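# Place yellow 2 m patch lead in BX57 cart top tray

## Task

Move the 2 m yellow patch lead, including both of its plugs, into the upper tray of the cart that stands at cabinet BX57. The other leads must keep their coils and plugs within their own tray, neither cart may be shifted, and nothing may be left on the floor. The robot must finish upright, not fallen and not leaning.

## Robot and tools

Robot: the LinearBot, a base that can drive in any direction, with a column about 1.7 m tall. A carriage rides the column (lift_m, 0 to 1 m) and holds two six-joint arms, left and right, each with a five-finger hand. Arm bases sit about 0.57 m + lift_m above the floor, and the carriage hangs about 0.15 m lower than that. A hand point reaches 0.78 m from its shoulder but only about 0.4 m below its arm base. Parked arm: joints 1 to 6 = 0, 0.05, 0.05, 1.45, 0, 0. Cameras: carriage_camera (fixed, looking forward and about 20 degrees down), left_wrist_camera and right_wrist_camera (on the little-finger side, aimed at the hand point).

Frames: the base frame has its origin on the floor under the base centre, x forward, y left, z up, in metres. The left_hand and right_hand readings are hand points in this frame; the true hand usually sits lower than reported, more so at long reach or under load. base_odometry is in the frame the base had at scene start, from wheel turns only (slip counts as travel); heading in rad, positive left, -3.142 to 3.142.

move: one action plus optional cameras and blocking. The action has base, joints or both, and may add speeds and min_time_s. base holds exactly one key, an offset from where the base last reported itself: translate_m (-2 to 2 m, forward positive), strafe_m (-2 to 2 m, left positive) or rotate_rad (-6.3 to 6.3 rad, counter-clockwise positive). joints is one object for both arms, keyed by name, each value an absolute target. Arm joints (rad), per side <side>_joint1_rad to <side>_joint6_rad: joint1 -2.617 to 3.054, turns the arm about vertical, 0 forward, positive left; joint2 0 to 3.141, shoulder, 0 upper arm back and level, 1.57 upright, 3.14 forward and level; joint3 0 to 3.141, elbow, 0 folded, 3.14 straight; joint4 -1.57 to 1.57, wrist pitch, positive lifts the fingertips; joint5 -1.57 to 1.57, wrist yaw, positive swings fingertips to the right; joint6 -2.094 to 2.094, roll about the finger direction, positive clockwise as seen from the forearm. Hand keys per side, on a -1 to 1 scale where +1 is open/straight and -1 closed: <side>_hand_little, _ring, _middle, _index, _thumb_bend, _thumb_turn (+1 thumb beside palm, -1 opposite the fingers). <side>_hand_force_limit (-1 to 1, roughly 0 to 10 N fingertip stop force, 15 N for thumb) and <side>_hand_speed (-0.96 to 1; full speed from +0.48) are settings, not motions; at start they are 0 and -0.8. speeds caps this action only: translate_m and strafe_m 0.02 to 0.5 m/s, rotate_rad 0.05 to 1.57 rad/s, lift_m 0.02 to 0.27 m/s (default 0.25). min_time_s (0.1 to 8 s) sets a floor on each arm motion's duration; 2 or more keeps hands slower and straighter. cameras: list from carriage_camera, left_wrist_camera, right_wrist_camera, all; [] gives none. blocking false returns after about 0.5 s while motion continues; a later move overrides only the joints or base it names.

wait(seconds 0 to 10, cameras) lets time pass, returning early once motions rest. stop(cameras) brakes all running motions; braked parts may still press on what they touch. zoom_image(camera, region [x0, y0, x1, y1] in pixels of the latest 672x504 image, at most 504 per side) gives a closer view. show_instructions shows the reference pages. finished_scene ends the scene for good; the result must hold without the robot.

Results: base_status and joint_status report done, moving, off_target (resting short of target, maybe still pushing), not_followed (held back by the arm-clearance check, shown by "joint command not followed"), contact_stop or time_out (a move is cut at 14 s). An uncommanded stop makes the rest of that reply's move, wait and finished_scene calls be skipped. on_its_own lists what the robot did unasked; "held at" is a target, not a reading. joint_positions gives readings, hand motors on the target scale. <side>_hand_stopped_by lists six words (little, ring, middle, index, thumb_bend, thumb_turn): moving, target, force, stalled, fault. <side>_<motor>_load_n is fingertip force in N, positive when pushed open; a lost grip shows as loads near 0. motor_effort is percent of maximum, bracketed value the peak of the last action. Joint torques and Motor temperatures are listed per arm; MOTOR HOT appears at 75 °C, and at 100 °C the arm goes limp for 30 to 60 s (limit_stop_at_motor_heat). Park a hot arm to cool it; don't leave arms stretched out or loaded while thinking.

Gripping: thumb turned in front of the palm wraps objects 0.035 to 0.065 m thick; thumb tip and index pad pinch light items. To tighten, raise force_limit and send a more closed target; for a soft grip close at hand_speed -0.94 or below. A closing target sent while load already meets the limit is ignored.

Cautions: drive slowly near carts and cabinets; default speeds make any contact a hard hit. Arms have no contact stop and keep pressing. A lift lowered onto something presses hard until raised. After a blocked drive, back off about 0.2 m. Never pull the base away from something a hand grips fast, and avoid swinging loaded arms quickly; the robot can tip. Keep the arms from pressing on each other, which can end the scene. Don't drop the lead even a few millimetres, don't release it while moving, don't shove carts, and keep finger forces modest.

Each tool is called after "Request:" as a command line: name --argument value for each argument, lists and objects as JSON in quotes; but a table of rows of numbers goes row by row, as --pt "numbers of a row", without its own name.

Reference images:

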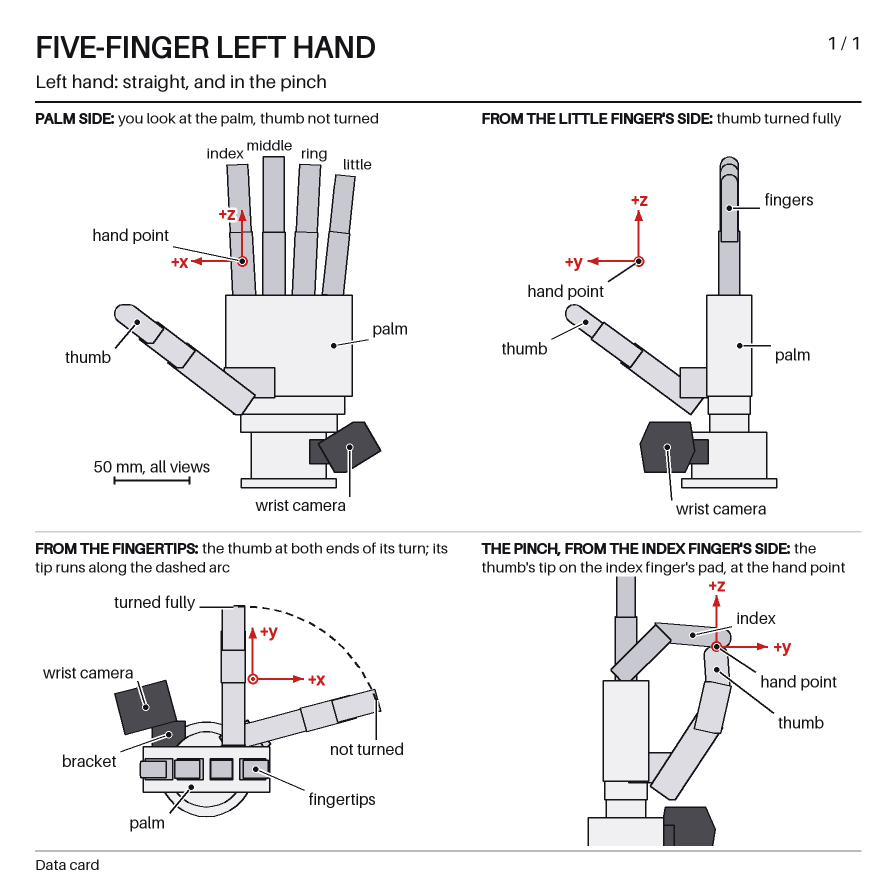

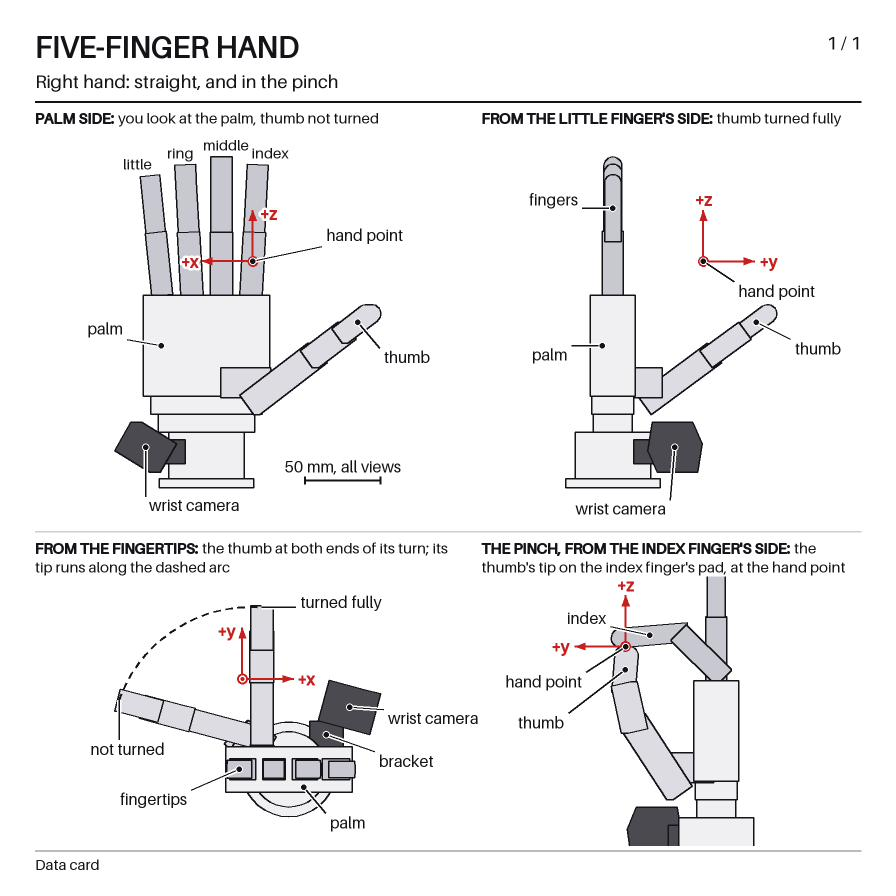

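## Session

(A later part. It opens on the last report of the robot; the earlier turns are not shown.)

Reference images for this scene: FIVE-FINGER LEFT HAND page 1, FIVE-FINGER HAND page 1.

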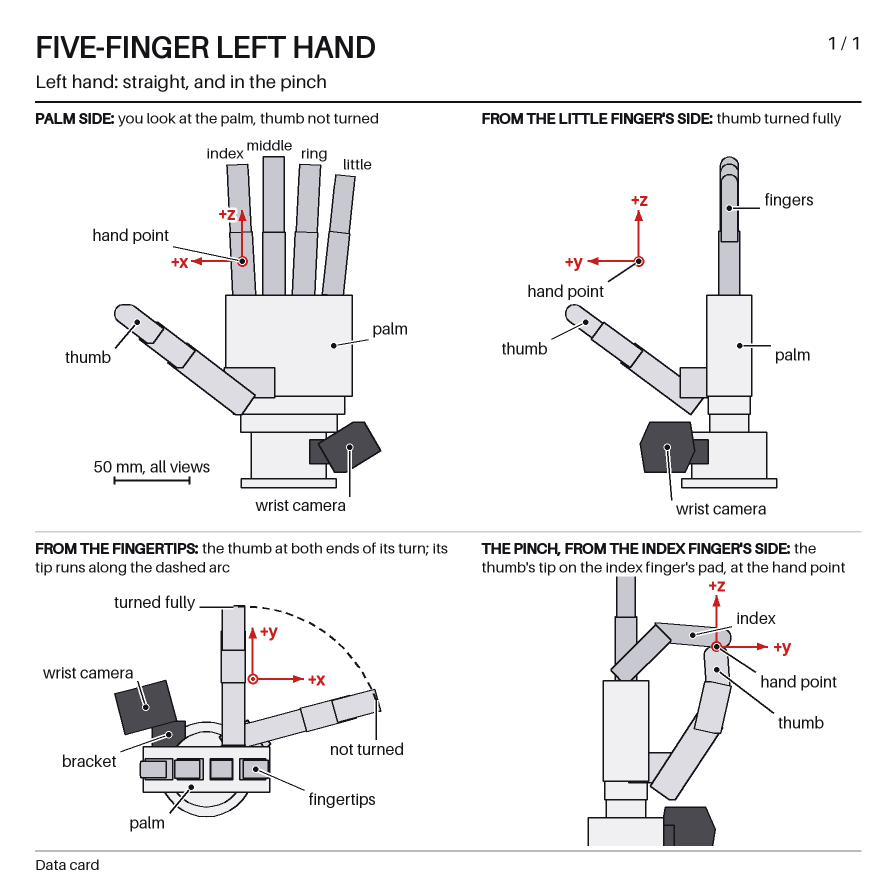

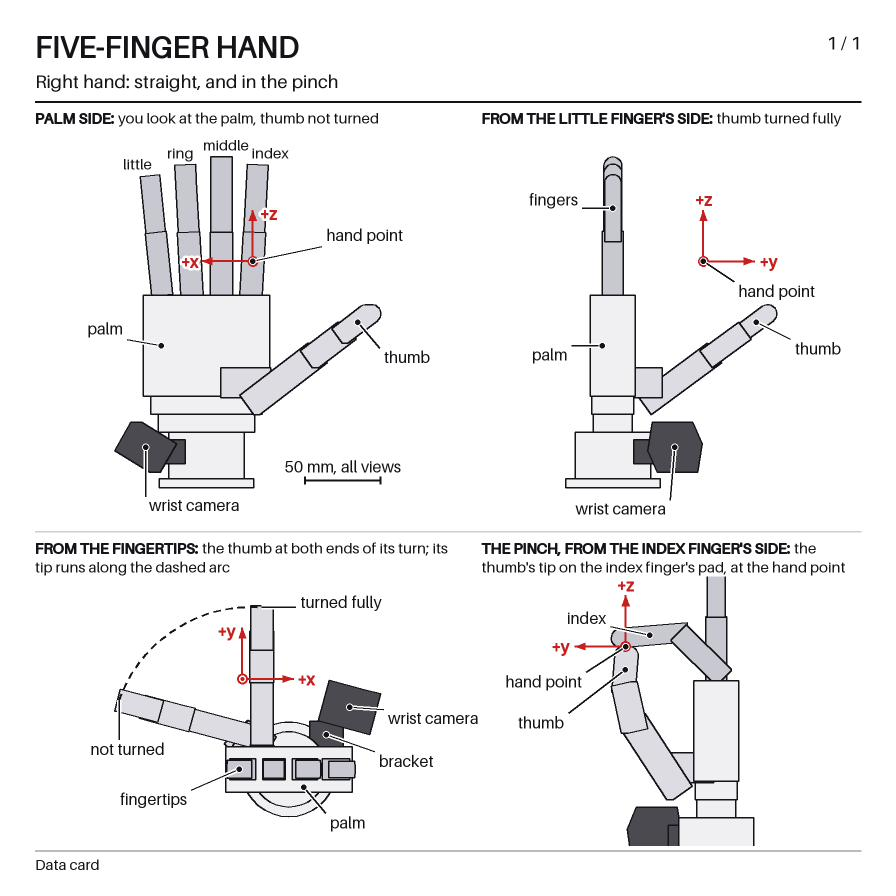

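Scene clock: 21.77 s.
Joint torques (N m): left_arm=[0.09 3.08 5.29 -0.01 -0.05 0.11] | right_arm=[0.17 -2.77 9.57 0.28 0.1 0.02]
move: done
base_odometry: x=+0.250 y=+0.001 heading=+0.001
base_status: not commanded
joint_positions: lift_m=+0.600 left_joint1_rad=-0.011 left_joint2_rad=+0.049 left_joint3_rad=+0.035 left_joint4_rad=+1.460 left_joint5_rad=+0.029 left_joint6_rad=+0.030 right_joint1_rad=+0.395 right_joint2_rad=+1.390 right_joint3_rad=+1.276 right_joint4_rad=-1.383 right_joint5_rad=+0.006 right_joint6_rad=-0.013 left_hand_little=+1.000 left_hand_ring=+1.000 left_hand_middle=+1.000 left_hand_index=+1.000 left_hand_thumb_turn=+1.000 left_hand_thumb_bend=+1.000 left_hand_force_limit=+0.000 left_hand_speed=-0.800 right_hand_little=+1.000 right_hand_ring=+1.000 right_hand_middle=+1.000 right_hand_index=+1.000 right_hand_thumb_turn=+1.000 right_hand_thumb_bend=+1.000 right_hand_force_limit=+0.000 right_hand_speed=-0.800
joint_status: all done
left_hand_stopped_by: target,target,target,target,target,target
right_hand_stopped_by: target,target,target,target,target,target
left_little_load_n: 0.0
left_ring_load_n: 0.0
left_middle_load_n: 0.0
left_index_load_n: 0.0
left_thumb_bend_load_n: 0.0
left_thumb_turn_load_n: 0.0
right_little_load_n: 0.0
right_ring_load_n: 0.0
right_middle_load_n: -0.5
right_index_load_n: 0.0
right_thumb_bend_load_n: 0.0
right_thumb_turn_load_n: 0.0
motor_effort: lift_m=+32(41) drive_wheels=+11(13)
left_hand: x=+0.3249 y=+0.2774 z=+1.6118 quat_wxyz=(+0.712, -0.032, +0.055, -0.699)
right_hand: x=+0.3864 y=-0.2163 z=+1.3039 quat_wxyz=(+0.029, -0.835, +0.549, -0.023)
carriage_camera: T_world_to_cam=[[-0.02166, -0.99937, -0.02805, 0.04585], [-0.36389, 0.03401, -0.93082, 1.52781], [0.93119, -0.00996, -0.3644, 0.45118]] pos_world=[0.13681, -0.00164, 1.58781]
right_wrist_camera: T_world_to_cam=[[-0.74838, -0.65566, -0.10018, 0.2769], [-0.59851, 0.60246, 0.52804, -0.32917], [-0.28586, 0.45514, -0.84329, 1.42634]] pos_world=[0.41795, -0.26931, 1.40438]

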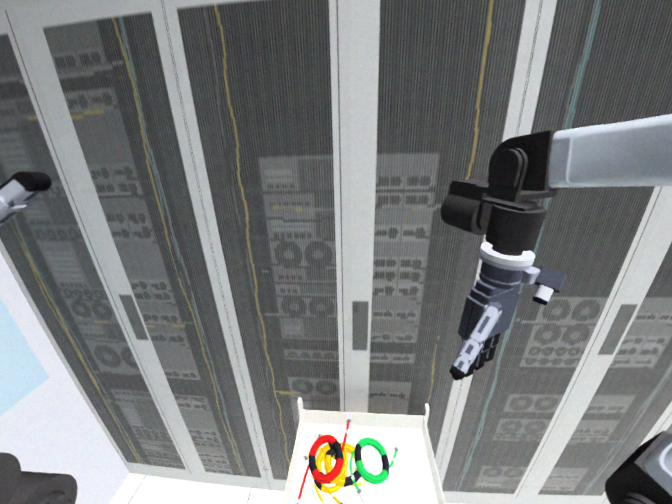

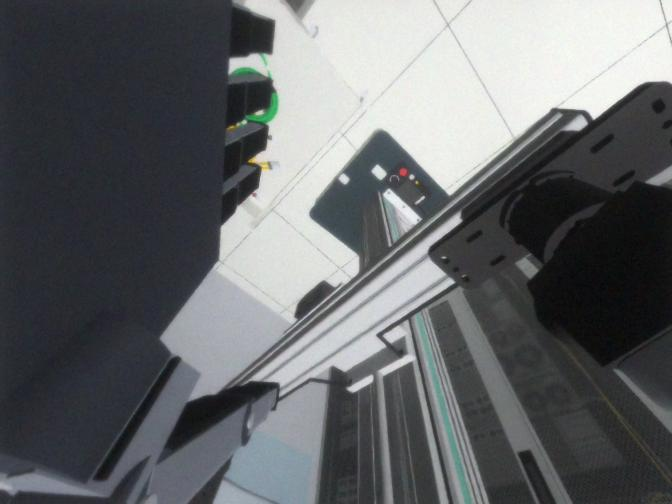

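Request:
move --base '{"strafe_m": 0.25}' --speeds '{"strafe_m": 0.2}' --joints '{"lift_m": 0.5}' --cameras '[]'

Request:
move --base '{"translate_m": 0.08}' --speeds '{"translate_m": 0.1}' --joints '{"right_joint1_rad": -0.26, "right_joint2_rad": 2.65, "right_joint3_rad": 1.81, "right_joint4_rad": -0.73, "right_joint5_rad": 0, "right_joint6_rad": 0}' --min_time_s 3 --cameras '["carriage_camera", "right_wrist_camera"]'

Scene clock: 25.03 s.
Joint torques (N m): left_arm=[0.13 3.06 5.26 -0.05 -0.06 0.12] | right_arm=[-0.01 -3.18 8.38 0.35 0.13 0.02]
move: done
base_odometry: x=+0.250 y=+0.251 heading=+0.001
base_status: done
joint_positions: lift_m=+0.500 left_joint1_rad=-0.011 left_joint2_rad=+0.049 left_joint3_rad=+0.035 left_joint4_rad=+1.461 left_joint5_rad=+0.030 left_joint6_rad=+0.030 right_joint1_rad=+0.398 right_joint2_rad=+1.394 right_joint3_rad=+1.288 right_joint4_rad=-1.392 right_joint5_rad=+0.004 right_joint6_rad=-0.013 left_hand_little=+1.000 left_hand_ring=+1.000 left_hand_middle=+1.000 left_hand_index=+1.000 left_hand_thumb_turn=+1.000 left_hand_thumb_bend=+1.000 left_hand_force_limit=+0.000 left_hand_speed=-0.800 right_hand_little=+1.000 right_hand_ring=+1.000 right_hand_middle=+1.000 right_hand_index=+1.000 right_hand_thumb_turn=+1.000 right_hand_thumb_bend=+1.000 right_hand_force_limit=+0.000 right_hand_speed=-0.800
joint_status: all done
left_hand_stopped_by: target,target,target,target,target,target
right_hand_stopped_by: target,target,target,target,target,target
left_little_load_n: 0.0
left_ring_load_n: 0.0
left_middle_load_n: 0.0
left_index_load_n: 0.0
left_thumb_bend_load_n: 0.0
left_thumb_turn_load_n: 0.0
right_little_load_n: 0.0
right_ring_load_n: 0.0
right_middle_load_n: 0.0
right_index_load_n: 0.0
right_thumb_bend_load_n: 0.0
right_thumb_turn_load_n: 0.0
motor_effort: lift_m=+26(30) drive_wheels=-2(18)
left_hand: x=+0.3246 y=+0.2772 z=+1.5125 quat_wxyz=(+0.712, -0.032, +0.054, -0.699)
right_hand: x=+0.3864 y=-0.2154 z=+1.2066 quat_wxyz=(+0.029, -0.836, +0.548, -0.022)

Scene clock: 28.33 s.
Joint torques (N m): left_arm=[0.12 3.06 5.26 -0.07 -0.07 0.12] | right_arm=[-25.05 18.7 19.28 5.55 0.09 0.01]
move: off_target
base_odometry: x=+0.329 y=+0.251 heading=+0.001
base_status: done
joint_positions: lift_m=+0.500 left_joint1_rad=-0.011 left_joint2_rad=+0.049 left_joint3_rad=+0.035 left_joint4_rad=+1.461 left_joint5_rad=+0.030 left_joint6_rad=+0.030 right_joint1_rad=+0.010 right_joint2_rad=+2.165 right_joint3_rad=+1.679 right_joint4_rad=-1.247 right_joint5_rad=+0.007 right_joint6_rad=-0.012 left_hand_little=+1.000 left_hand_ring=+1.000 left_hand_middle=+1.000 left_hand_index=+1.000 left_hand_thumb_turn=+1.000 left_hand_thumb_bend=+1.000 left_hand_force_limit=+0.000 left_hand_speed=-0.800 right_hand_little=+1.000 right_hand_ring=+1.000 right_hand_middle=+1.000 right_hand_index=+1.000 right_hand_thumb_turn=+1.000 right_hand_thumb_bend=+1.000 right_hand_force_limit=+0.000 right_hand_speed=-0.800
joint_status: right_joint1_rad off_target (ended at +0.010, target -0.260); right_joint2_rad off_target (ended at +2.165, target +2.650); right_joint3_rad off_target (ended at +1.679, target +1.810); right_joint4_rad off_target (ended at -1.248, target -0.730); the others done
left_hand_stopped_by: target,target,target,target,target,target
right_hand_stopped_by: target,target,target,target,target,target
left_little_load_n: 0.0
left_ring_load_n: 0.0
left_middle_load_n: 0.0
left_index_load_n: 0.0
left_thumb_bend_load_n: 0.0
left_thumb_turn_load_n: 0.0
right_little_load_n: 0.0
right_ring_load_n: 0.0
right_middle_load_n: 0.0
right_index_load_n: 0.0
right_thumb_bend_load_n: 0.0
right_thumb_turn_load_n: 0.0
motor_effort: lift_m=+27(27) drive_wheels=+47(51)
left_hand: x=+0.3246 y=+0.2772 z=+1.5124 quat_wxyz=(+0.712, -0.032, +0.055, -0.699)
right_hand: x=+0.5386 y=-0.2812 z=+1.0874 quat_wxyz=(-0.060, -0.713, +0.697, +0.055)
carriage_camera: T_world_to_cam=[[-0.02166, -0.99937, -0.02805, 0.04306], [-0.36389, 0.03401, -0.93082, 1.4351], [0.93119, -0.00996, -0.3644, 0.41489]] pos_world=[0.13681, -0.00164, 1.48821]
right_wrist_camera: T_world_to_cam=[[-0.93773, -0.32489, 0.12287, 0.279], [-0.19525, 0.78561, 0.58711, -0.31462], [-0.28728, 0.52656, -0.80013, 1.29077]] pos_world=[0.571, -0.34186, 1.18321]

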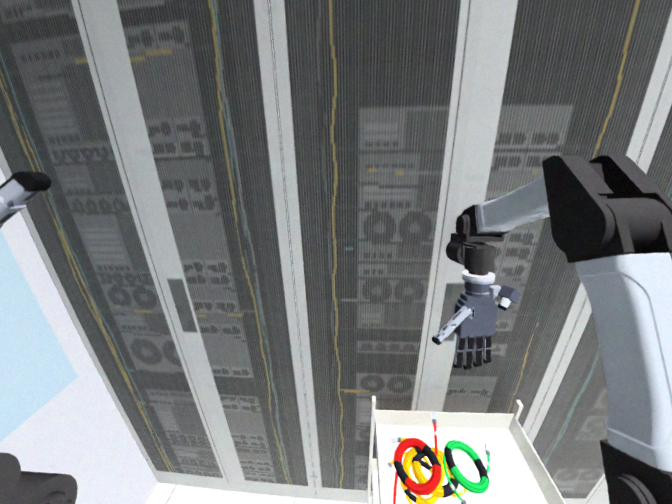

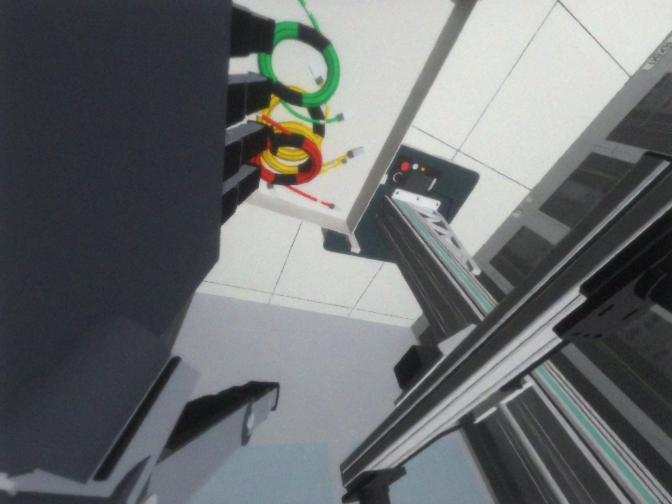

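Request:
wait --seconds 0.5 --cameras '["carriage_camera", "right_wrist_camera"]'

Scene clock: 28.97 s.
Joint torques (N m): left_arm=[0.1 3.06 5.23 -0.06 -0.07 0.11] | right_arm=[-25.03 18.69 19.29 5.55 0.09 0.01]
base_odometry: x=+0.329 y=+0.251 heading=+0.001
base_status: done
joint_positions: lift_m=+0.500 left_joint1_rad=-0.011 left_joint2_rad=+0.049 left_joint3_rad=+0.035 left_joint4_rad=+1.461 left_joint5_rad=+0.030 left_joint6_rad=+0.030 right_joint1_rad=+0.010 right_joint2_rad=+2.165 right_joint3_rad=+1.680 right_joint4_rad=-1.249 right_joint5_rad=+0.007 right_joint6_rad=-0.012 left_hand_little=+1.000 left_hand_ring=+1.000 left_hand_middle=+1.000 left_hand_index=+1.000 left_hand_thumb_turn=+1.000 left_hand_thumb_bend=+1.000 left_hand_force_limit=+0.000 left_hand_speed=-0.800 right_hand_little=+1.000 right_hand_ring=+1.000 right_hand_middle=+1.000 right_hand_index=+1.000 right_hand_thumb_turn=+1.000 right_hand_thumb_bend=+1.000 right_hand_force_limit=+0.000 right_hand_speed=-0.800
joint_status: right_joint1_rad off_target (ended at +0.010, target -0.260); right_joint2_rad off_target (ended at +2.165, target +2.650); right_joint3_rad off_target (ended at +1.679, target +1.810); right_joint4_rad off_target (ended at -1.248, target -0.730); the others done
left_hand_stopped_by: target,target,target,target,target,target
right_hand_stopped_by: target,target,target,target,target,target
left_little_load_n: 0.0
left_ring_load_n: 0.0
left_middle_load_n: 0.0
left_index_load_n: 0.0
left_thumb_bend_load_n: 0.5
left_thumb_turn_load_n: 0.0
right_little_load_n: 0.0
right_ring_load_n: 0.0
right_middle_load_n: 0.0
right_index_load_n: 0.0
right_thumb_bend_load_n: 0.0
right_thumb_turn_load_n: 0.5
motor_effort: lift_m=+27(27) drive_wheels=+48(51)
left_hand: x=+0.3246 y=+0.2772 z=+1.5124 quat_wxyz=(+0.712, -0.032, +0.055, -0.699)
right_hand: x=+0.5383 y=-0.2812 z=+1.0877 quat_wxyz=(-0.060, -0.713, +0.697, +0.055)
wait: 0.50 s; at rest by 0.13 s
carriage_camera: T_world_to_cam=[[-0.02166, -0.99937, -0.02805, 0.04306], [-0.36389, 0.03401, -0.93082, 1.4351], [0.93119, -0.00996, -0.3644, 0.41489]] pos_world=[0.13681, -0.00164, 1.48821]
right_wrist_camera: T_world_to_cam=[[-0.93758, -0.3249, 0.12403, 0.27743], [-0.19454, 0.78561, 0.58734, -0.31543], [-0.28826, 0.52655, -0.79978, 1.29105]] pos_world=[0.5709, -0.34186, 1.18341]

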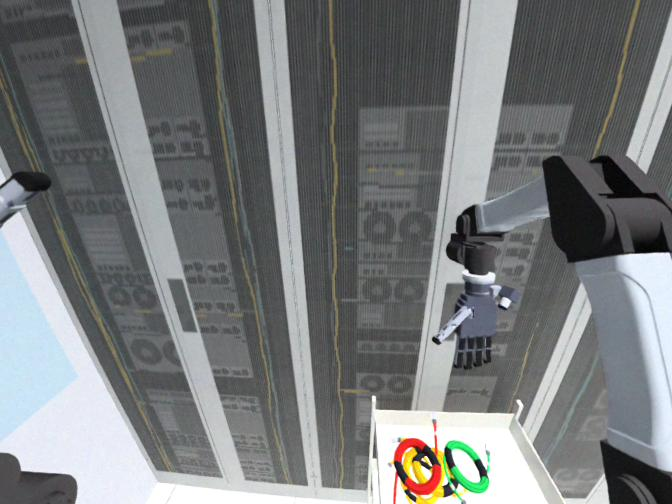

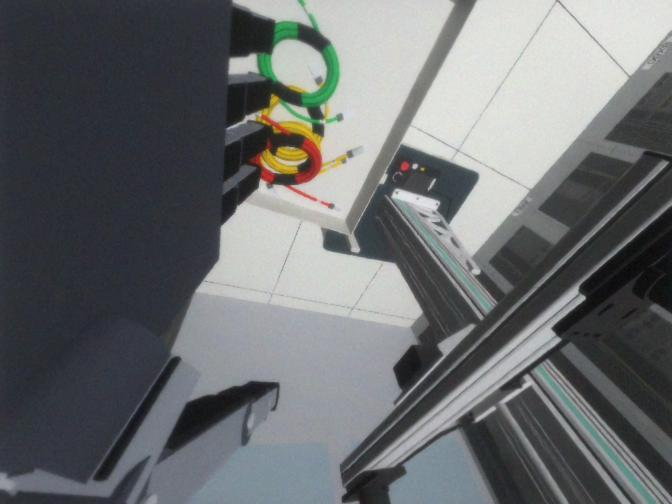

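Request:
move --joints '{"right_joint1_rad": 0.08, "right_joint2_rad": 2.0, "right_joint3_rad": 1.6, "right_joint4_rad": -1.2, "right_joint5_rad": 0, "right_joint6_rad": 0}' --min_time_s 2 --cameras '["carriage_camera", "right_wrist_camera"]'

Scene clock: 31.77 s.
Joint torques (N m): left_arm=[0.1 3.06 5.33 -0.03 -0.07 0.11] | right_arm=[-0.05 -11.45 6.02 0.11 0.1 0.01]
move: done
base_odometry: x=+0.330 y=+0.251 heading=+0.001
base_status: not commanded
joint_positions: lift_m=+0.500 left_joint1_rad=-0.011 left_joint2_rad=+0.049 left_joint3_rad=+0.035 left_joint4_rad=+1.461 left_joint5_rad=+0.030 left_joint6_rad=+0.030 right_joint1_rad=+0.077 right_joint2_rad=+2.029 right_joint3_rad=+1.609 right_joint4_rad=-1.199 right_joint5_rad=+0.006 right_joint6_rad=-0.012 left_hand_little=+1.000 left_hand_ring=+1.000 left_hand_middle=+1.000 left_hand_index=+1.000 left_hand_thumb_turn=+1.000 left_hand_thumb_bend=+1.000 left_hand_force_limit=+0.000 left_hand_speed=-0.800 right_hand_little=+1.000 right_hand_ring=+1.000 right_hand_middle=+1.000 right_hand_index=+1.000 right_hand_thumb_turn=+1.000 right_hand_thumb_bend=+1.000 right_hand_force_limit=+0.000 right_hand_speed=-0.800
joint_status: all done
left_hand_stopped_by: target,target,target,target,target,target
right_hand_stopped_by: target,target,target,target,target,target
left_little_load_n: 0.0
left_ring_load_n: 0.0
left_middle_load_n: 0.0
left_index_load_n: 0.0
left_thumb_bend_load_n: 0.5
left_thumb_turn_load_n: 0.0
right_little_load_n: 0.0
right_ring_load_n: 0.0
right_middle_load_n: 0.0
right_index_load_n: 0.0
right_thumb_bend_load_n: 0.0
right_thumb_turn_load_n: 0.0
motor_effort: lift_m=+27(27) drive_wheels=-29(51)
left_hand: x=+0.3246 y=+0.2772 z=+1.5124 quat_wxyz=(+0.712, -0.032, +0.055, -0.699)
right_hand: x=+0.5377 y=-0.2602 z=+1.1115 quat_wxyz=(-0.020, -0.738, +0.675, +0.014)
carriage_camera: T_world_to_cam=[[-0.02166, -0.99937, -0.02805, 0.04306], [-0.36389, 0.03401, -0.93082, 1.4351], [0.93119, -0.00996, -0.3644, 0.41489]] pos_world=[0.13681, -0.00164, 1.48821]
right_wrist_camera: T_world_to_cam=[[-0.92167, -0.38766, 0.01541, 0.37663], [-0.31239, 0.76509, 0.56307, -0.26105], [-0.23006, 0.51415, -0.82627, 1.29371]] pos_world=[0.56322, -0.31943, 1.21014]

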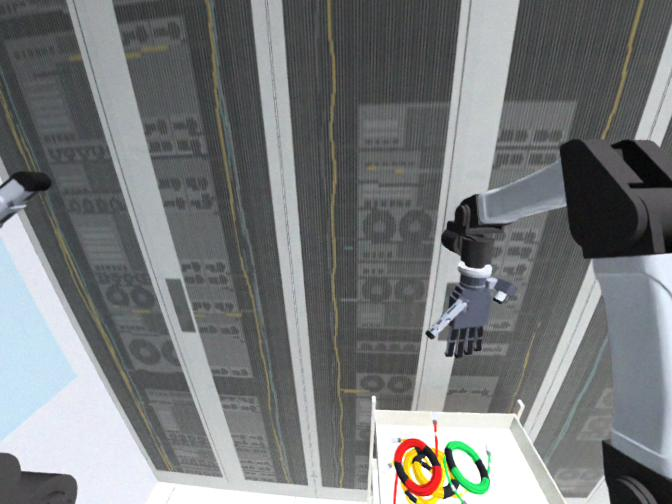

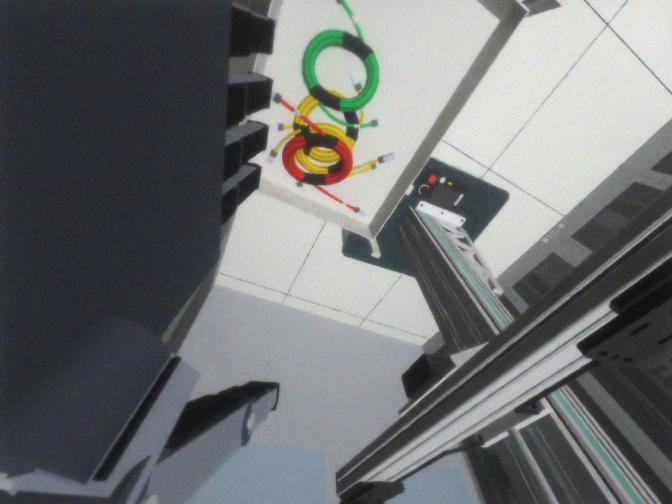

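Request:
zoom_image --camera "right_wrist_camera" --region '[260, 80, 400, 220]'

Request:
zoom_image --camera "carriage_camera" --region '[370, 400, 530, 504]'

Scaled by 3.600 from the camera's image (finer frame: 960x720).

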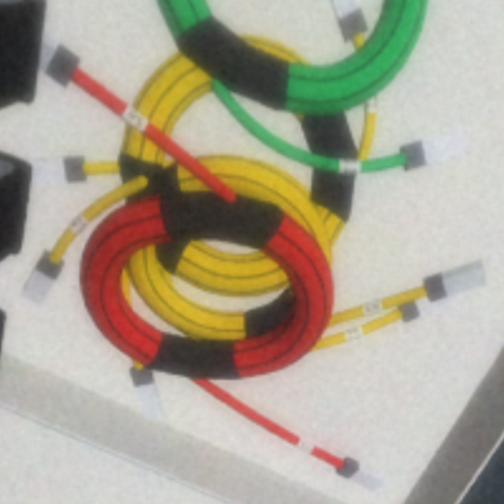

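Scaled by 3.150 from the camera's image (finer frame: 960x720).

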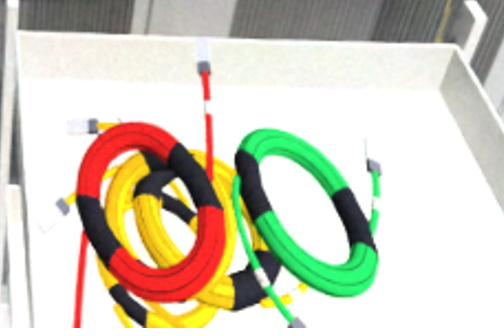

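Request:
move --base '{"translate_m": -0.1}' --speeds '{"translate_m": 0.1}' --cameras '[]'

Request:
move --joints '{"right_joint1_rad": -0.11, "right_joint2_rad": 2.73, "right_joint3_rad": 1.21, "right_joint4_rad": -0.05, "right_joint5_rad": 0, "right_joint6_rad": 1.46}' --min_time_s 3 --cameras '["carriage_camera", "right_wrist_camera"]'

Scene clock: 34.23 s.
Joint torques (N m): left_arm=[0.1 3.08 5.07 -0.04 -0.07 0.12] | right_arm=[-0.05 -11.49 5.94 0.15 0.1 0]
move: done
base_odometry: x=+0.230 y=+0.251 heading=+0.001
base_status: done
joint_positions: lift_m=+0.500 left_joint1_rad=-0.011 left_joint2_rad=+0.049 left_joint3_rad=+0.035 left_joint4_rad=+1.461 left_joint5_rad=+0.030 left_joint6_rad=+0.030 right_joint1_rad=+0.077 right_joint2_rad=+2.029 right_joint3_rad=+1.609 right_joint4_rad=-1.200 right_joint5_rad=+0.006 right_joint6_rad=-0.012 left_hand_little=+1.000 left_hand_ring=+1.000 left_hand_middle=+1.000 left_hand_index=+1.000 left_hand_thumb_turn=+1.000 left_hand_thumb_bend=+1.000 left_hand_force_limit=+0.000 left_hand_speed=-0.800 right_hand_little=+1.000 right_hand_ring=+1.000 right_hand_middle=+1.000 right_hand_index=+1.000 right_hand_thumb_turn=+1.000 right_hand_thumb_bend=+1.000 right_hand_force_limit=+0.000 right_hand_speed=-0.800
joint_status: not commanded
left_hand_stopped_by: target,target,target,target,target,target
right_hand_stopped_by: target,target,target,target,target,target
left_little_load_n: 0.0
left_ring_load_n: 0.0
left_middle_load_n: 0.0
left_index_load_n: 0.0
left_thumb_bend_load_n: 0.0
left_thumb_turn_load_n: 0.0
right_little_load_n: 0.0
right_ring_load_n: 0.0
right_middle_load_n: 0.0
right_index_load_n: 0.0
right_thumb_bend_load_n: 0.0
right_thumb_turn_load_n: 0.0
motor_effort: lift_m=+27(27) drive_wheels=+10(15)
left_hand: x=+0.3246 y=+0.2772 z=+1.5124 quat_wxyz=(+0.712, -0.032, +0.055, -0.699)
right_hand: x=+0.5376 y=-0.2601 z=+1.1117 quat_wxyz=(-0.020, -0.738, +0.675, +0.015)

Scene clock: 37.57 s.
Joint torques (N m): left_arm=[0.1 3.06 5.24 -0.06 -0.07 0.12] | right_arm=[-0.75 -8.03 1.99 0.51 0.08 0.04]
move: done
base_odometry: x=+0.230 y=+0.251 heading=+0.001
base_status: not commanded
joint_positions: lift_m=+0.500 left_joint1_rad=-0.011 left_joint2_rad=+0.049 left_joint3_rad=+0.035 left_joint4_rad=+1.463 left_joint5_rad=+0.030 left_joint6_rad=+0.030 right_joint1_rad=-0.105 right_joint2_rad=+2.714 right_joint3_rad=+1.216 right_joint4_rad=-0.067 right_joint5_rad=+0.006 right_joint6_rad=+1.445 left_hand_little=+1.000 left_hand_ring=+1.000 left_hand_middle=+1.000 left_hand_index=+1.000 left_hand_thumb_turn=+1.000 left_hand_thumb_bend=+1.000 left_hand_force_limit=+0.000 left_hand_speed=-0.800 right_hand_little=+1.000 right_hand_ring=+1.000 right_hand_middle=+1.000 right_hand_index=+1.000 right_hand_thumb_turn=+1.000 right_hand_thumb_bend=+1.000 right_hand_force_limit=+0.000 right_hand_speed=-0.800
joint_status: all done
left_hand_stopped_by: target,target,target,target,target,target
right_hand_stopped_by: target,target,target,target,target,target
left_little_load_n: 0.0
left_ring_load_n: 0.0
left_middle_load_n: 0.0
left_index_load_n: 0.0
left_thumb_bend_load_n: 0.0
left_thumb_turn_load_n: 0.0
right_little_load_n: 0.0
right_ring_load_n: 0.0
right_middle_load_n: 0.0
right_index_load_n: 0.0
right_thumb_bend_load_n: 0.0
right_thumb_turn_load_n: 0.0
motor_effort: lift_m=+27(27) drive_wheels=+8(12)
left_hand: x=+0.3242 y=+0.2772 z=+1.5125 quat_wxyz=(+0.712, -0.031, +0.054, -0.699)
right_hand: x=+0.5965 y=-0.2890 z=+0.7860 quat_wxyz=(+0.003, -0.010, +1.000, -0.003)
carriage_camera: T_world_to_cam=[[-0.02166, -0.99937, -0.02805, 0.04306], [-0.36389, 0.03401, -0.93082, 1.4351], [0.93119, -0.00996, -0.3644, 0.41489]] pos_world=[0.13681, -0.00164, 1.48821]
right_wrist_camera: T_world_to_cam=[[-0.32335, 0.94541, -0.04066, 0.49696], [0.77812, 0.29009, 0.55712, -0.8205], [0.5385, 0.14851, -0.82944, 0.49154]] pos_world=[0.53444, -0.30481, 0.88502]

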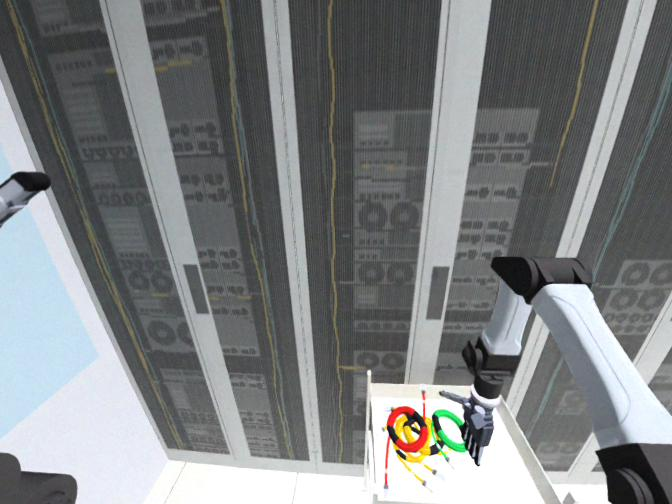

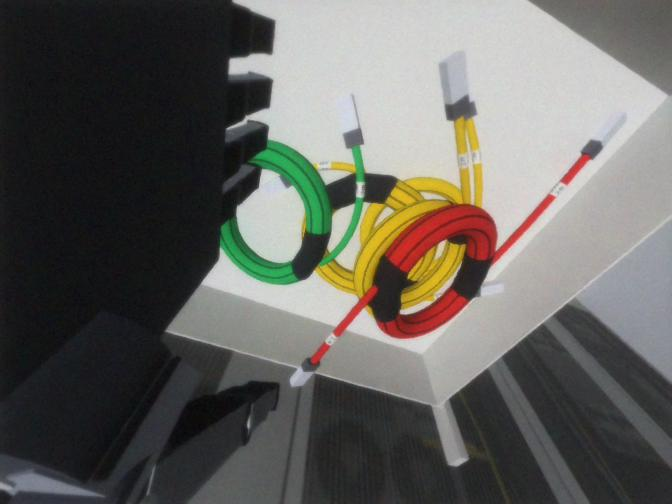

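Request:
zoom_image --camera "right_wrist_camera" --region '[420, 100, 520, 200]'

Request:
zoom_image --camera "right_wrist_camera" --region '[250, 130, 400, 230]'

Request:
zoom_image --camera "right_wrist_camera" --region '[220, 110, 520, 350]'

Scaled by 5.040 from the camera's image (finer frame: 960x720).

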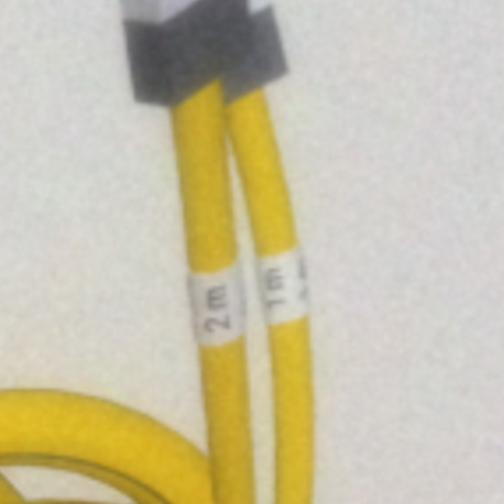

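Scaled by 3.360 from the camera's image (finer frame: 960x720).

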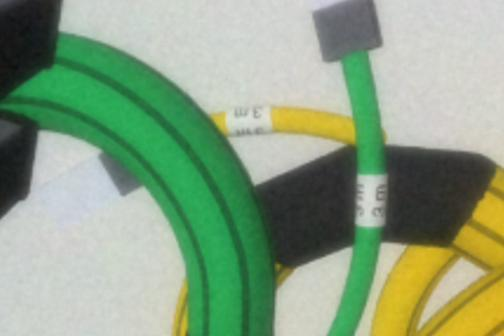

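Scaled by 1.680 from the camera's image (finer frame: 960x720).

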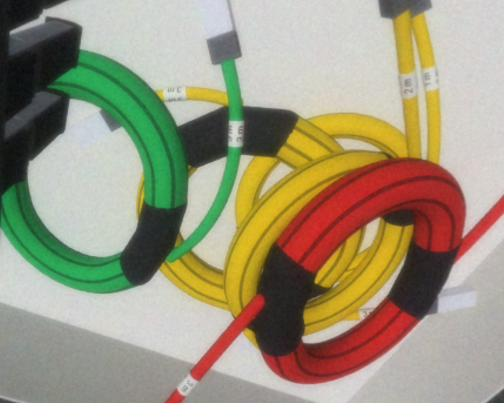

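Request:
move --joints '{"right_joint1_rad": 0.03, "right_joint2_rad": 2.59, "right_joint3_rad": 1.35, "right_joint4_rad": -0.59, "right_joint5_rad": 0, "right_joint6_rad": 1.6}' --min_time_s 2 --cameras '["right_wrist_camera"]'

Request:
zoom_image --camera "right_wrist_camera" --region '[220, 50, 540, 370]'

Scene clock: 41.23 s.
Joint torques (N m): left_arm=[0.1 3.04 5.24 -0.06 -0.07 0.12] | right_arm=[0.13 -12.81 4.41 -0.6 0.09 0.04]
move: done
base_odometry: x=+0.230 y=+0.251 heading=+0.001
base_status: not commanded
joint_positions: lift_m=+0.500 left_joint1_rad=-0.011 left_joint2_rad=+0.049 left_joint3_rad=+0.035 left_joint4_rad=+1.463 left_joint5_rad=+0.030 left_joint6_rad=+0.030 right_joint1_rad=+0.025 right_joint2_rad=+2.625 right_joint3_rad=+1.337 right_joint4_rad=-0.573 right_joint5_rad=+0.006 right_joint6_rad=+1.586 left_hand_little=+1.000 left_hand_ring=+1.000 left_hand_middle=+1.000 left_hand_index=+1.000 left_hand_thumb_turn=+1.000 left_hand_thumb_bend=+1.000 left_hand_force_limit=+0.000 left_hand_speed=-0.800 right_hand_little=+1.000 right_hand_ring=+1.000 right_hand_middle=+1.000 right_hand_index=+1.000 right_hand_thumb_turn=+1.000 right_hand_thumb_bend=+1.000 right_hand_force_limit=+0.000 right_hand_speed=-0.800
joint_status: all done
left_hand_stopped_by: target,target,target,target,target,target
right_hand_stopped_by: target,target,target,target,target,target
left_little_load_n: 0.0
left_ring_load_n: 0.0
left_middle_load_n: 0.0
left_index_load_n: 0.0
left_thumb_bend_load_n: 0.0
left_thumb_turn_load_n: 0.0
right_little_load_n: 0.0
right_ring_load_n: -0.5
right_middle_load_n: 0.0
right_index_load_n: 0.0
right_thumb_bend_load_n: 0.0
right_thumb_turn_load_n: 0.0
motor_effort: lift_m=+27(28) drive_wheels=+10(12)
left_hand: x=+0.3242 y=+0.2772 z=+1.5125 quat_wxyz=(+0.712, -0.031, +0.054, -0.699)
right_hand: x=+0.5571 y=-0.2461 z=+0.8304 quat_wxyz=(-0.144, -0.005, +0.989, -0.006)
right_wrist_camera: T_world_to_cam=[[-0.31232, 0.94888, 0.04569, 0.36854], [0.90905, 0.28455, 0.3044, -0.69147], [0.27583, 0.13661, -0.95145, 0.78793]] pos_world=[0.52635, -0.26058, 0.94332]

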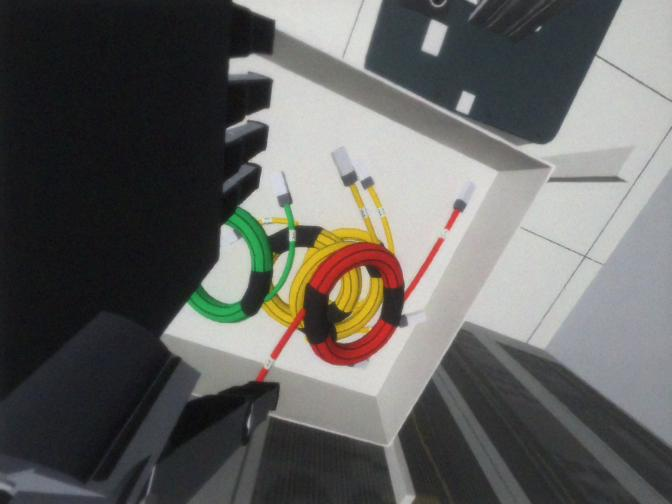

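Scaled by 1.575 from the camera's image (finer frame: 960x720).

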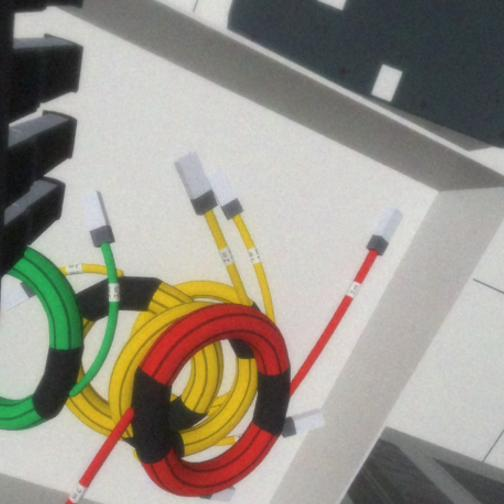

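Request:
move --joints '{"lift_m": 0.6}' --cameras '[]'

Request:
move --base '{"strafe_m": 0.104}' --speeds '{"strafe_m": 0.1}' --joints '{"right_joint1_rad": 0.0, "right_joint2_rad": 2.7, "right_joint3_rad": 0.89, "right_joint4_rad": 1.02, "right_joint5_rad": 0, "right_joint6_rad": 0, "right_hand_thumb_turn": -1, "right_hand_index": 0.4, "right_hand_middle": 0.4, "right_hand_ring": -1, "right_hand_little": -1, "right_hand_speed": 0}' --min_time_s 3 --cameras '["carriage_camera", "right_wrist_camera"]'

Scene clock: 43.43 s.
Joint torques (N m): left_arm=[0.1 3.06 5.26 -0.06 -0.07 0.12] | right_arm=[0.14 -11.44 4.05 -0.5 0.09 0.02]
move: done
base_odometry: x=+0.230 y=+0.251 heading=+0.001
base_status: not commanded
joint_positions: lift_m=+0.600 left_joint1_rad=-0.011 left_joint2_rad=+0.049 left_joint3_rad=+0.035 left_joint4_rad=+1.463 left_joint5_rad=+0.030 left_joint6_rad=+0.030 right_joint1_rad=+0.025 right_joint2_rad=+2.609 right_joint3_rad=+1.343 right_joint4_rad=-0.584 right_joint5_rad=+0.006 right_joint6_rad=+1.587 left_hand_little=+1.000 left_hand_ring=+1.000 left_hand_middle=+1.000 left_hand_index=+1.000 left_hand_thumb_turn=+1.000 left_hand_thumb_bend=+1.000 left_hand_force_limit=+0.000 left_hand_speed=-0.800 right_hand_little=+1.000 right_hand_ring=+1.000 right_hand_middle=+1.000 right_hand_index=+1.000 right_hand_thumb_turn=+1.000 right_hand_thumb_bend=+1.000 right_hand_force_limit=+0.000 right_hand_speed=-0.800
joint_status: all done
left_hand_stopped_by: target,target,target,target,target,target
right_hand_stopped_by: target,target,target,target,target,target
left_little_load_n: 0.0
left_ring_load_n: 0.0
left_middle_load_n: 0.0
left_index_load_n: 0.0
left_thumb_bend_load_n: 0.0
left_thumb_turn_load_n: 0.0
right_little_load_n: 0.0
right_ring_load_n: 0.0
right_middle_load_n: 0.0
right_index_load_n: 0.0
right_thumb_bend_load_n: 0.0
right_thumb_turn_load_n: 0.0
motor_effort: lift_m=+32(39) drive_wheels=+5(10)
left_hand: x=+0.3242 y=+0.2772 z=+1.6121 quat_wxyz=(+0.712, -0.031, +0.054, -0.699)
right_hand: x=+0.5626 y=-0.2460 z=+0.9360 quat_wxyz=(-0.139, -0.005, +0.990, -0.006)

Scene clock: 46.77 s.
Joint torques (N m): left_arm=[0.1 3.04 5.24 -0.07 -0.07 0.12] | right_arm=[-0.83 -7.53 1.51 2.12 0.13 -0.23]
Motor temperatures (°C): left_arm=[25 27 29 27 26 22] | right_arm=[27 31 29 29 23 24]
move: done
base_odometry: x=+0.230 y=+0.355 heading=+0.001
base_status: done
joint_positions: lift_m=+0.600 left_joint1_rad=-0.011 left_joint2_rad=+0.049 left_joint3_rad=+0.035 left_joint4_rad=+1.463 left_joint5_rad=+0.030 left_joint6_rad=+0.030 right_joint1_rad=+0.006 right_joint2_rad=+2.684 right_joint3_rad=+0.896 right_joint4_rad=+1.003 right_joint5_rad=+0.004 right_joint6_rad=+0.015 left_hand_little=+1.000 left_hand_ring=+1.000 left_hand_middle=+1.000 left_hand_index=+1.000 left_hand_thumb_turn=+1.000 left_hand_thumb_bend=+1.000 left_hand_force_limit=+0.000 left_hand_speed=-0.800 right_hand_little=-1.000 right_hand_ring=-1.000 right_hand_middle=+0.400 right_hand_index=+0.400 right_hand_thumb_turn=-1.000 right_hand_thumb_bend=+1.000 right_hand_force_limit=+0.000 right_hand_speed=+0.000
joint_status: all done
left_hand_stopped_by: target,target,target,target,target,target
right_hand_stopped_by: target,target,target,target,target,target
left_little_load_n: 0.0
left_ring_load_n: 0.0
left_middle_load_n: 0.5
left_index_load_n: 0.0
left_thumb_bend_load_n: 0.0
left_thumb_turn_load_n: 0.0
right_little_load_n: 0.0
right_ring_load_n: 0.0
right_middle_load_n: 0.0
right_index_load_n: 0.0
right_thumb_bend_load_n: 0.0
right_thumb_turn_load_n: 0.0
motor_effort: lift_m=+32(33) drive_wheels=+4(16)
left_hand: x=+0.3241 y=+0.2772 z=+1.6122 quat_wxyz=(+0.712, -0.031, +0.054, -0.699)
right_hand: x=+0.6397 y=-0.2797 z=+0.9173 quat_wxyz=(+0.272, -0.650, +0.657, -0.270)
carriage_camera: T_world_to_cam=[[-0.02166, -0.99937, -0.02805, 0.04585], [-0.36389, 0.03401, -0.93082, 1.52781], [0.93119, -0.00996, -0.3644, 0.45118]] pos_world=[0.13681, -0.00164, 1.58781]
right_wrist_camera: T_world_to_cam=[[-0.65163, -0.29409, -0.69921, 0.97491], [-0.57786, 0.78959, 0.20644, 0.39894], [0.49138, 0.53857, -0.68446, 0.58206]] pos_world=[0.5798, -0.34177, 0.99771]

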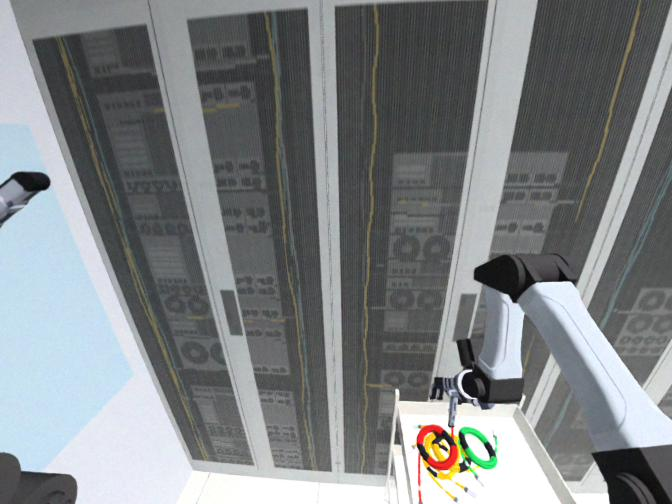

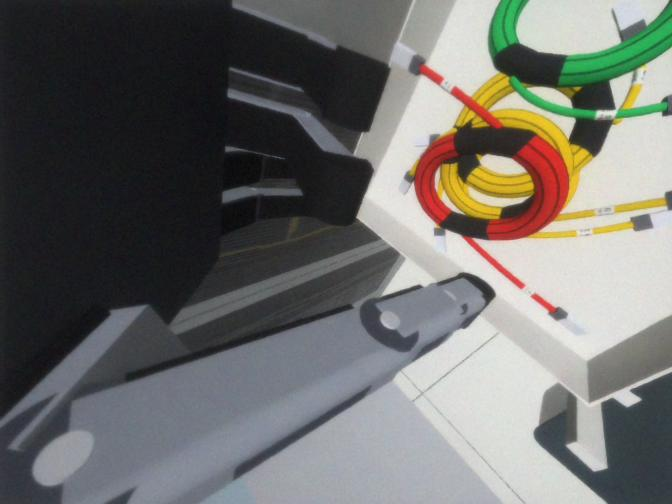

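Request:
zoom_image --camera "right_wrist_camera" --region '[380, 60, 672, 270]'

Scaled by 1.726 from the camera's image (finer frame: 960x720).

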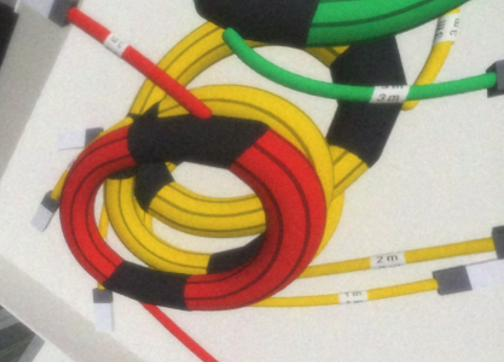

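Request:
move --base '{"translate_m": -0.046}' --speeds '{"translate_m": 0.1, "lift_m": 0.1}' --joints '{"lift_m": 0.48, "right_joint1_rad": -0.03}' --cameras '["carriage_camera", "right_wrist_camera"]'

Request:
zoom_image --camera "carriage_camera" --region '[370, 370, 540, 504]'

Scene clock: 48.80 s.
Joint torques (N m): left_arm=[0.09 2.91 5.27 -0.07 -0.07 0.12] | right_arm=[-0.31 -8.24 1.84 1.98 0.13 -0.23]
move: done
base_odometry: x=+0.184 y=+0.355 heading=+0.001
base_status: done
joint_positions: lift_m=+0.480 left_joint1_rad=-0.011 left_joint2_rad=+0.049 left_joint3_rad=+0.035 left_joint4_rad=+1.463 left_joint5_rad=+0.030 left_joint6_rad=+0.030 right_joint1_rad=-0.031 right_joint2_rad=+2.691 right_joint3_rad=+0.893 right_joint4_rad=+1.015 right_joint5_rad=+0.004 right_joint6_rad=+0.013 left_hand_little=+1.000 left_hand_ring=+1.000 left_hand_middle=+1.000 left_hand_index=+1.000 left_hand_thumb_turn=+1.000 left_hand_thumb_bend=+1.000 left_hand_force_limit=+0.000 left_hand_speed=-0.800 right_hand_little=-1.000 right_hand_ring=-1.000 right_hand_middle=+0.400 right_hand_index=+0.400 right_hand_thumb_turn=-1.000 right_hand_thumb_bend=+1.000 right_hand_force_limit=+0.000 right_hand_speed=+0.000
joint_status: all done
left_hand_stopped_by: target,target,target,target,target,target
right_hand_stopped_by: target,target,target,target,target,target
left_little_load_n: 0.0
left_ring_load_n: 0.5
left_middle_load_n: 0.0
left_index_load_n: 0.0
left_thumb_bend_load_n: 0.0
left_thumb_turn_load_n: -0.5
right_little_load_n: 0.0
right_ring_load_n: 0.0
right_middle_load_n: 0.0
right_index_load_n: 0.0
right_thumb_bend_load_n: 0.0
right_thumb_turn_load_n: 0.0
motor_effort: lift_m=+27(27) drive_wheels=+0(14)
left_hand: x=+0.3242 y=+0.2772 z=+1.4925 quat_wxyz=(+0.712, -0.031, +0.054, -0.699)
right_hand: x=+0.6393 y=-0.2948 z=+0.7962 quat_wxyz=(+0.268, -0.638, +0.668, -0.275)
carriage_camera: T_world_to_cam=[[-0.02166, -0.99937, -0.02805, 0.0425], [-0.36389, 0.03401, -0.93082, 1.41648], [0.93119, -0.00996, -0.3644, 0.4076]] pos_world=[0.13681, -0.00164, 1.46821]
right_wrist_camera: T_world_to_cam=[[-0.66024, -0.27186, -0.70012, 0.89836], [-0.5502, 0.80961, 0.20448, 0.42533], [0.51123, 0.52022, -0.68411, 0.48913]] pos_world=[0.57709, -0.35457, 0.87661]

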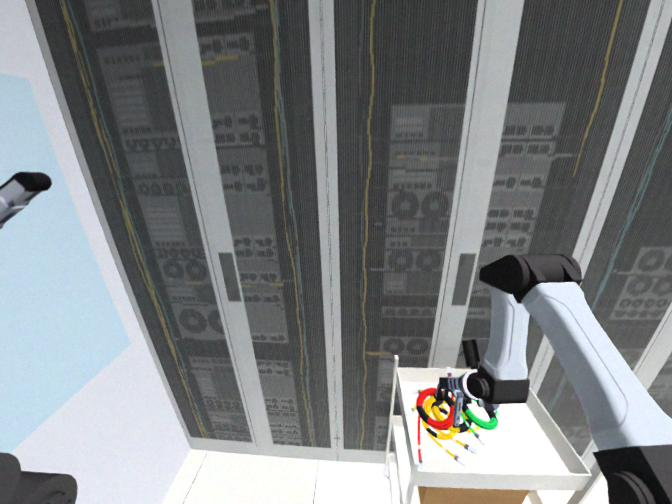

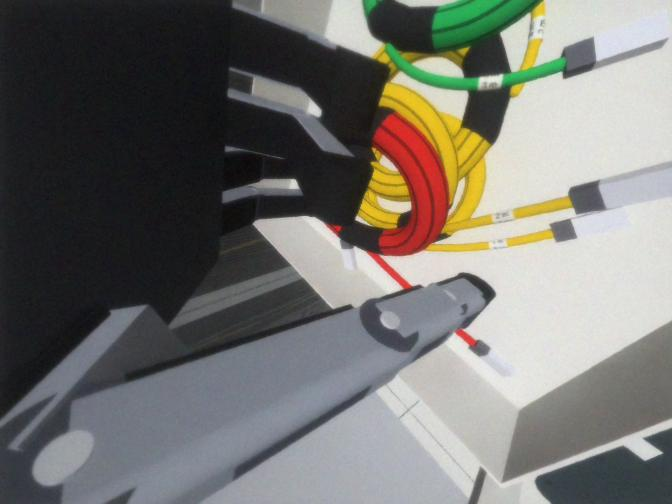

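Scaled by 2.965 from the camera's image (finer frame: 960x720).

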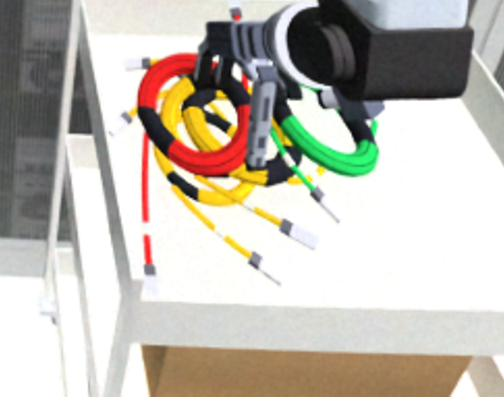

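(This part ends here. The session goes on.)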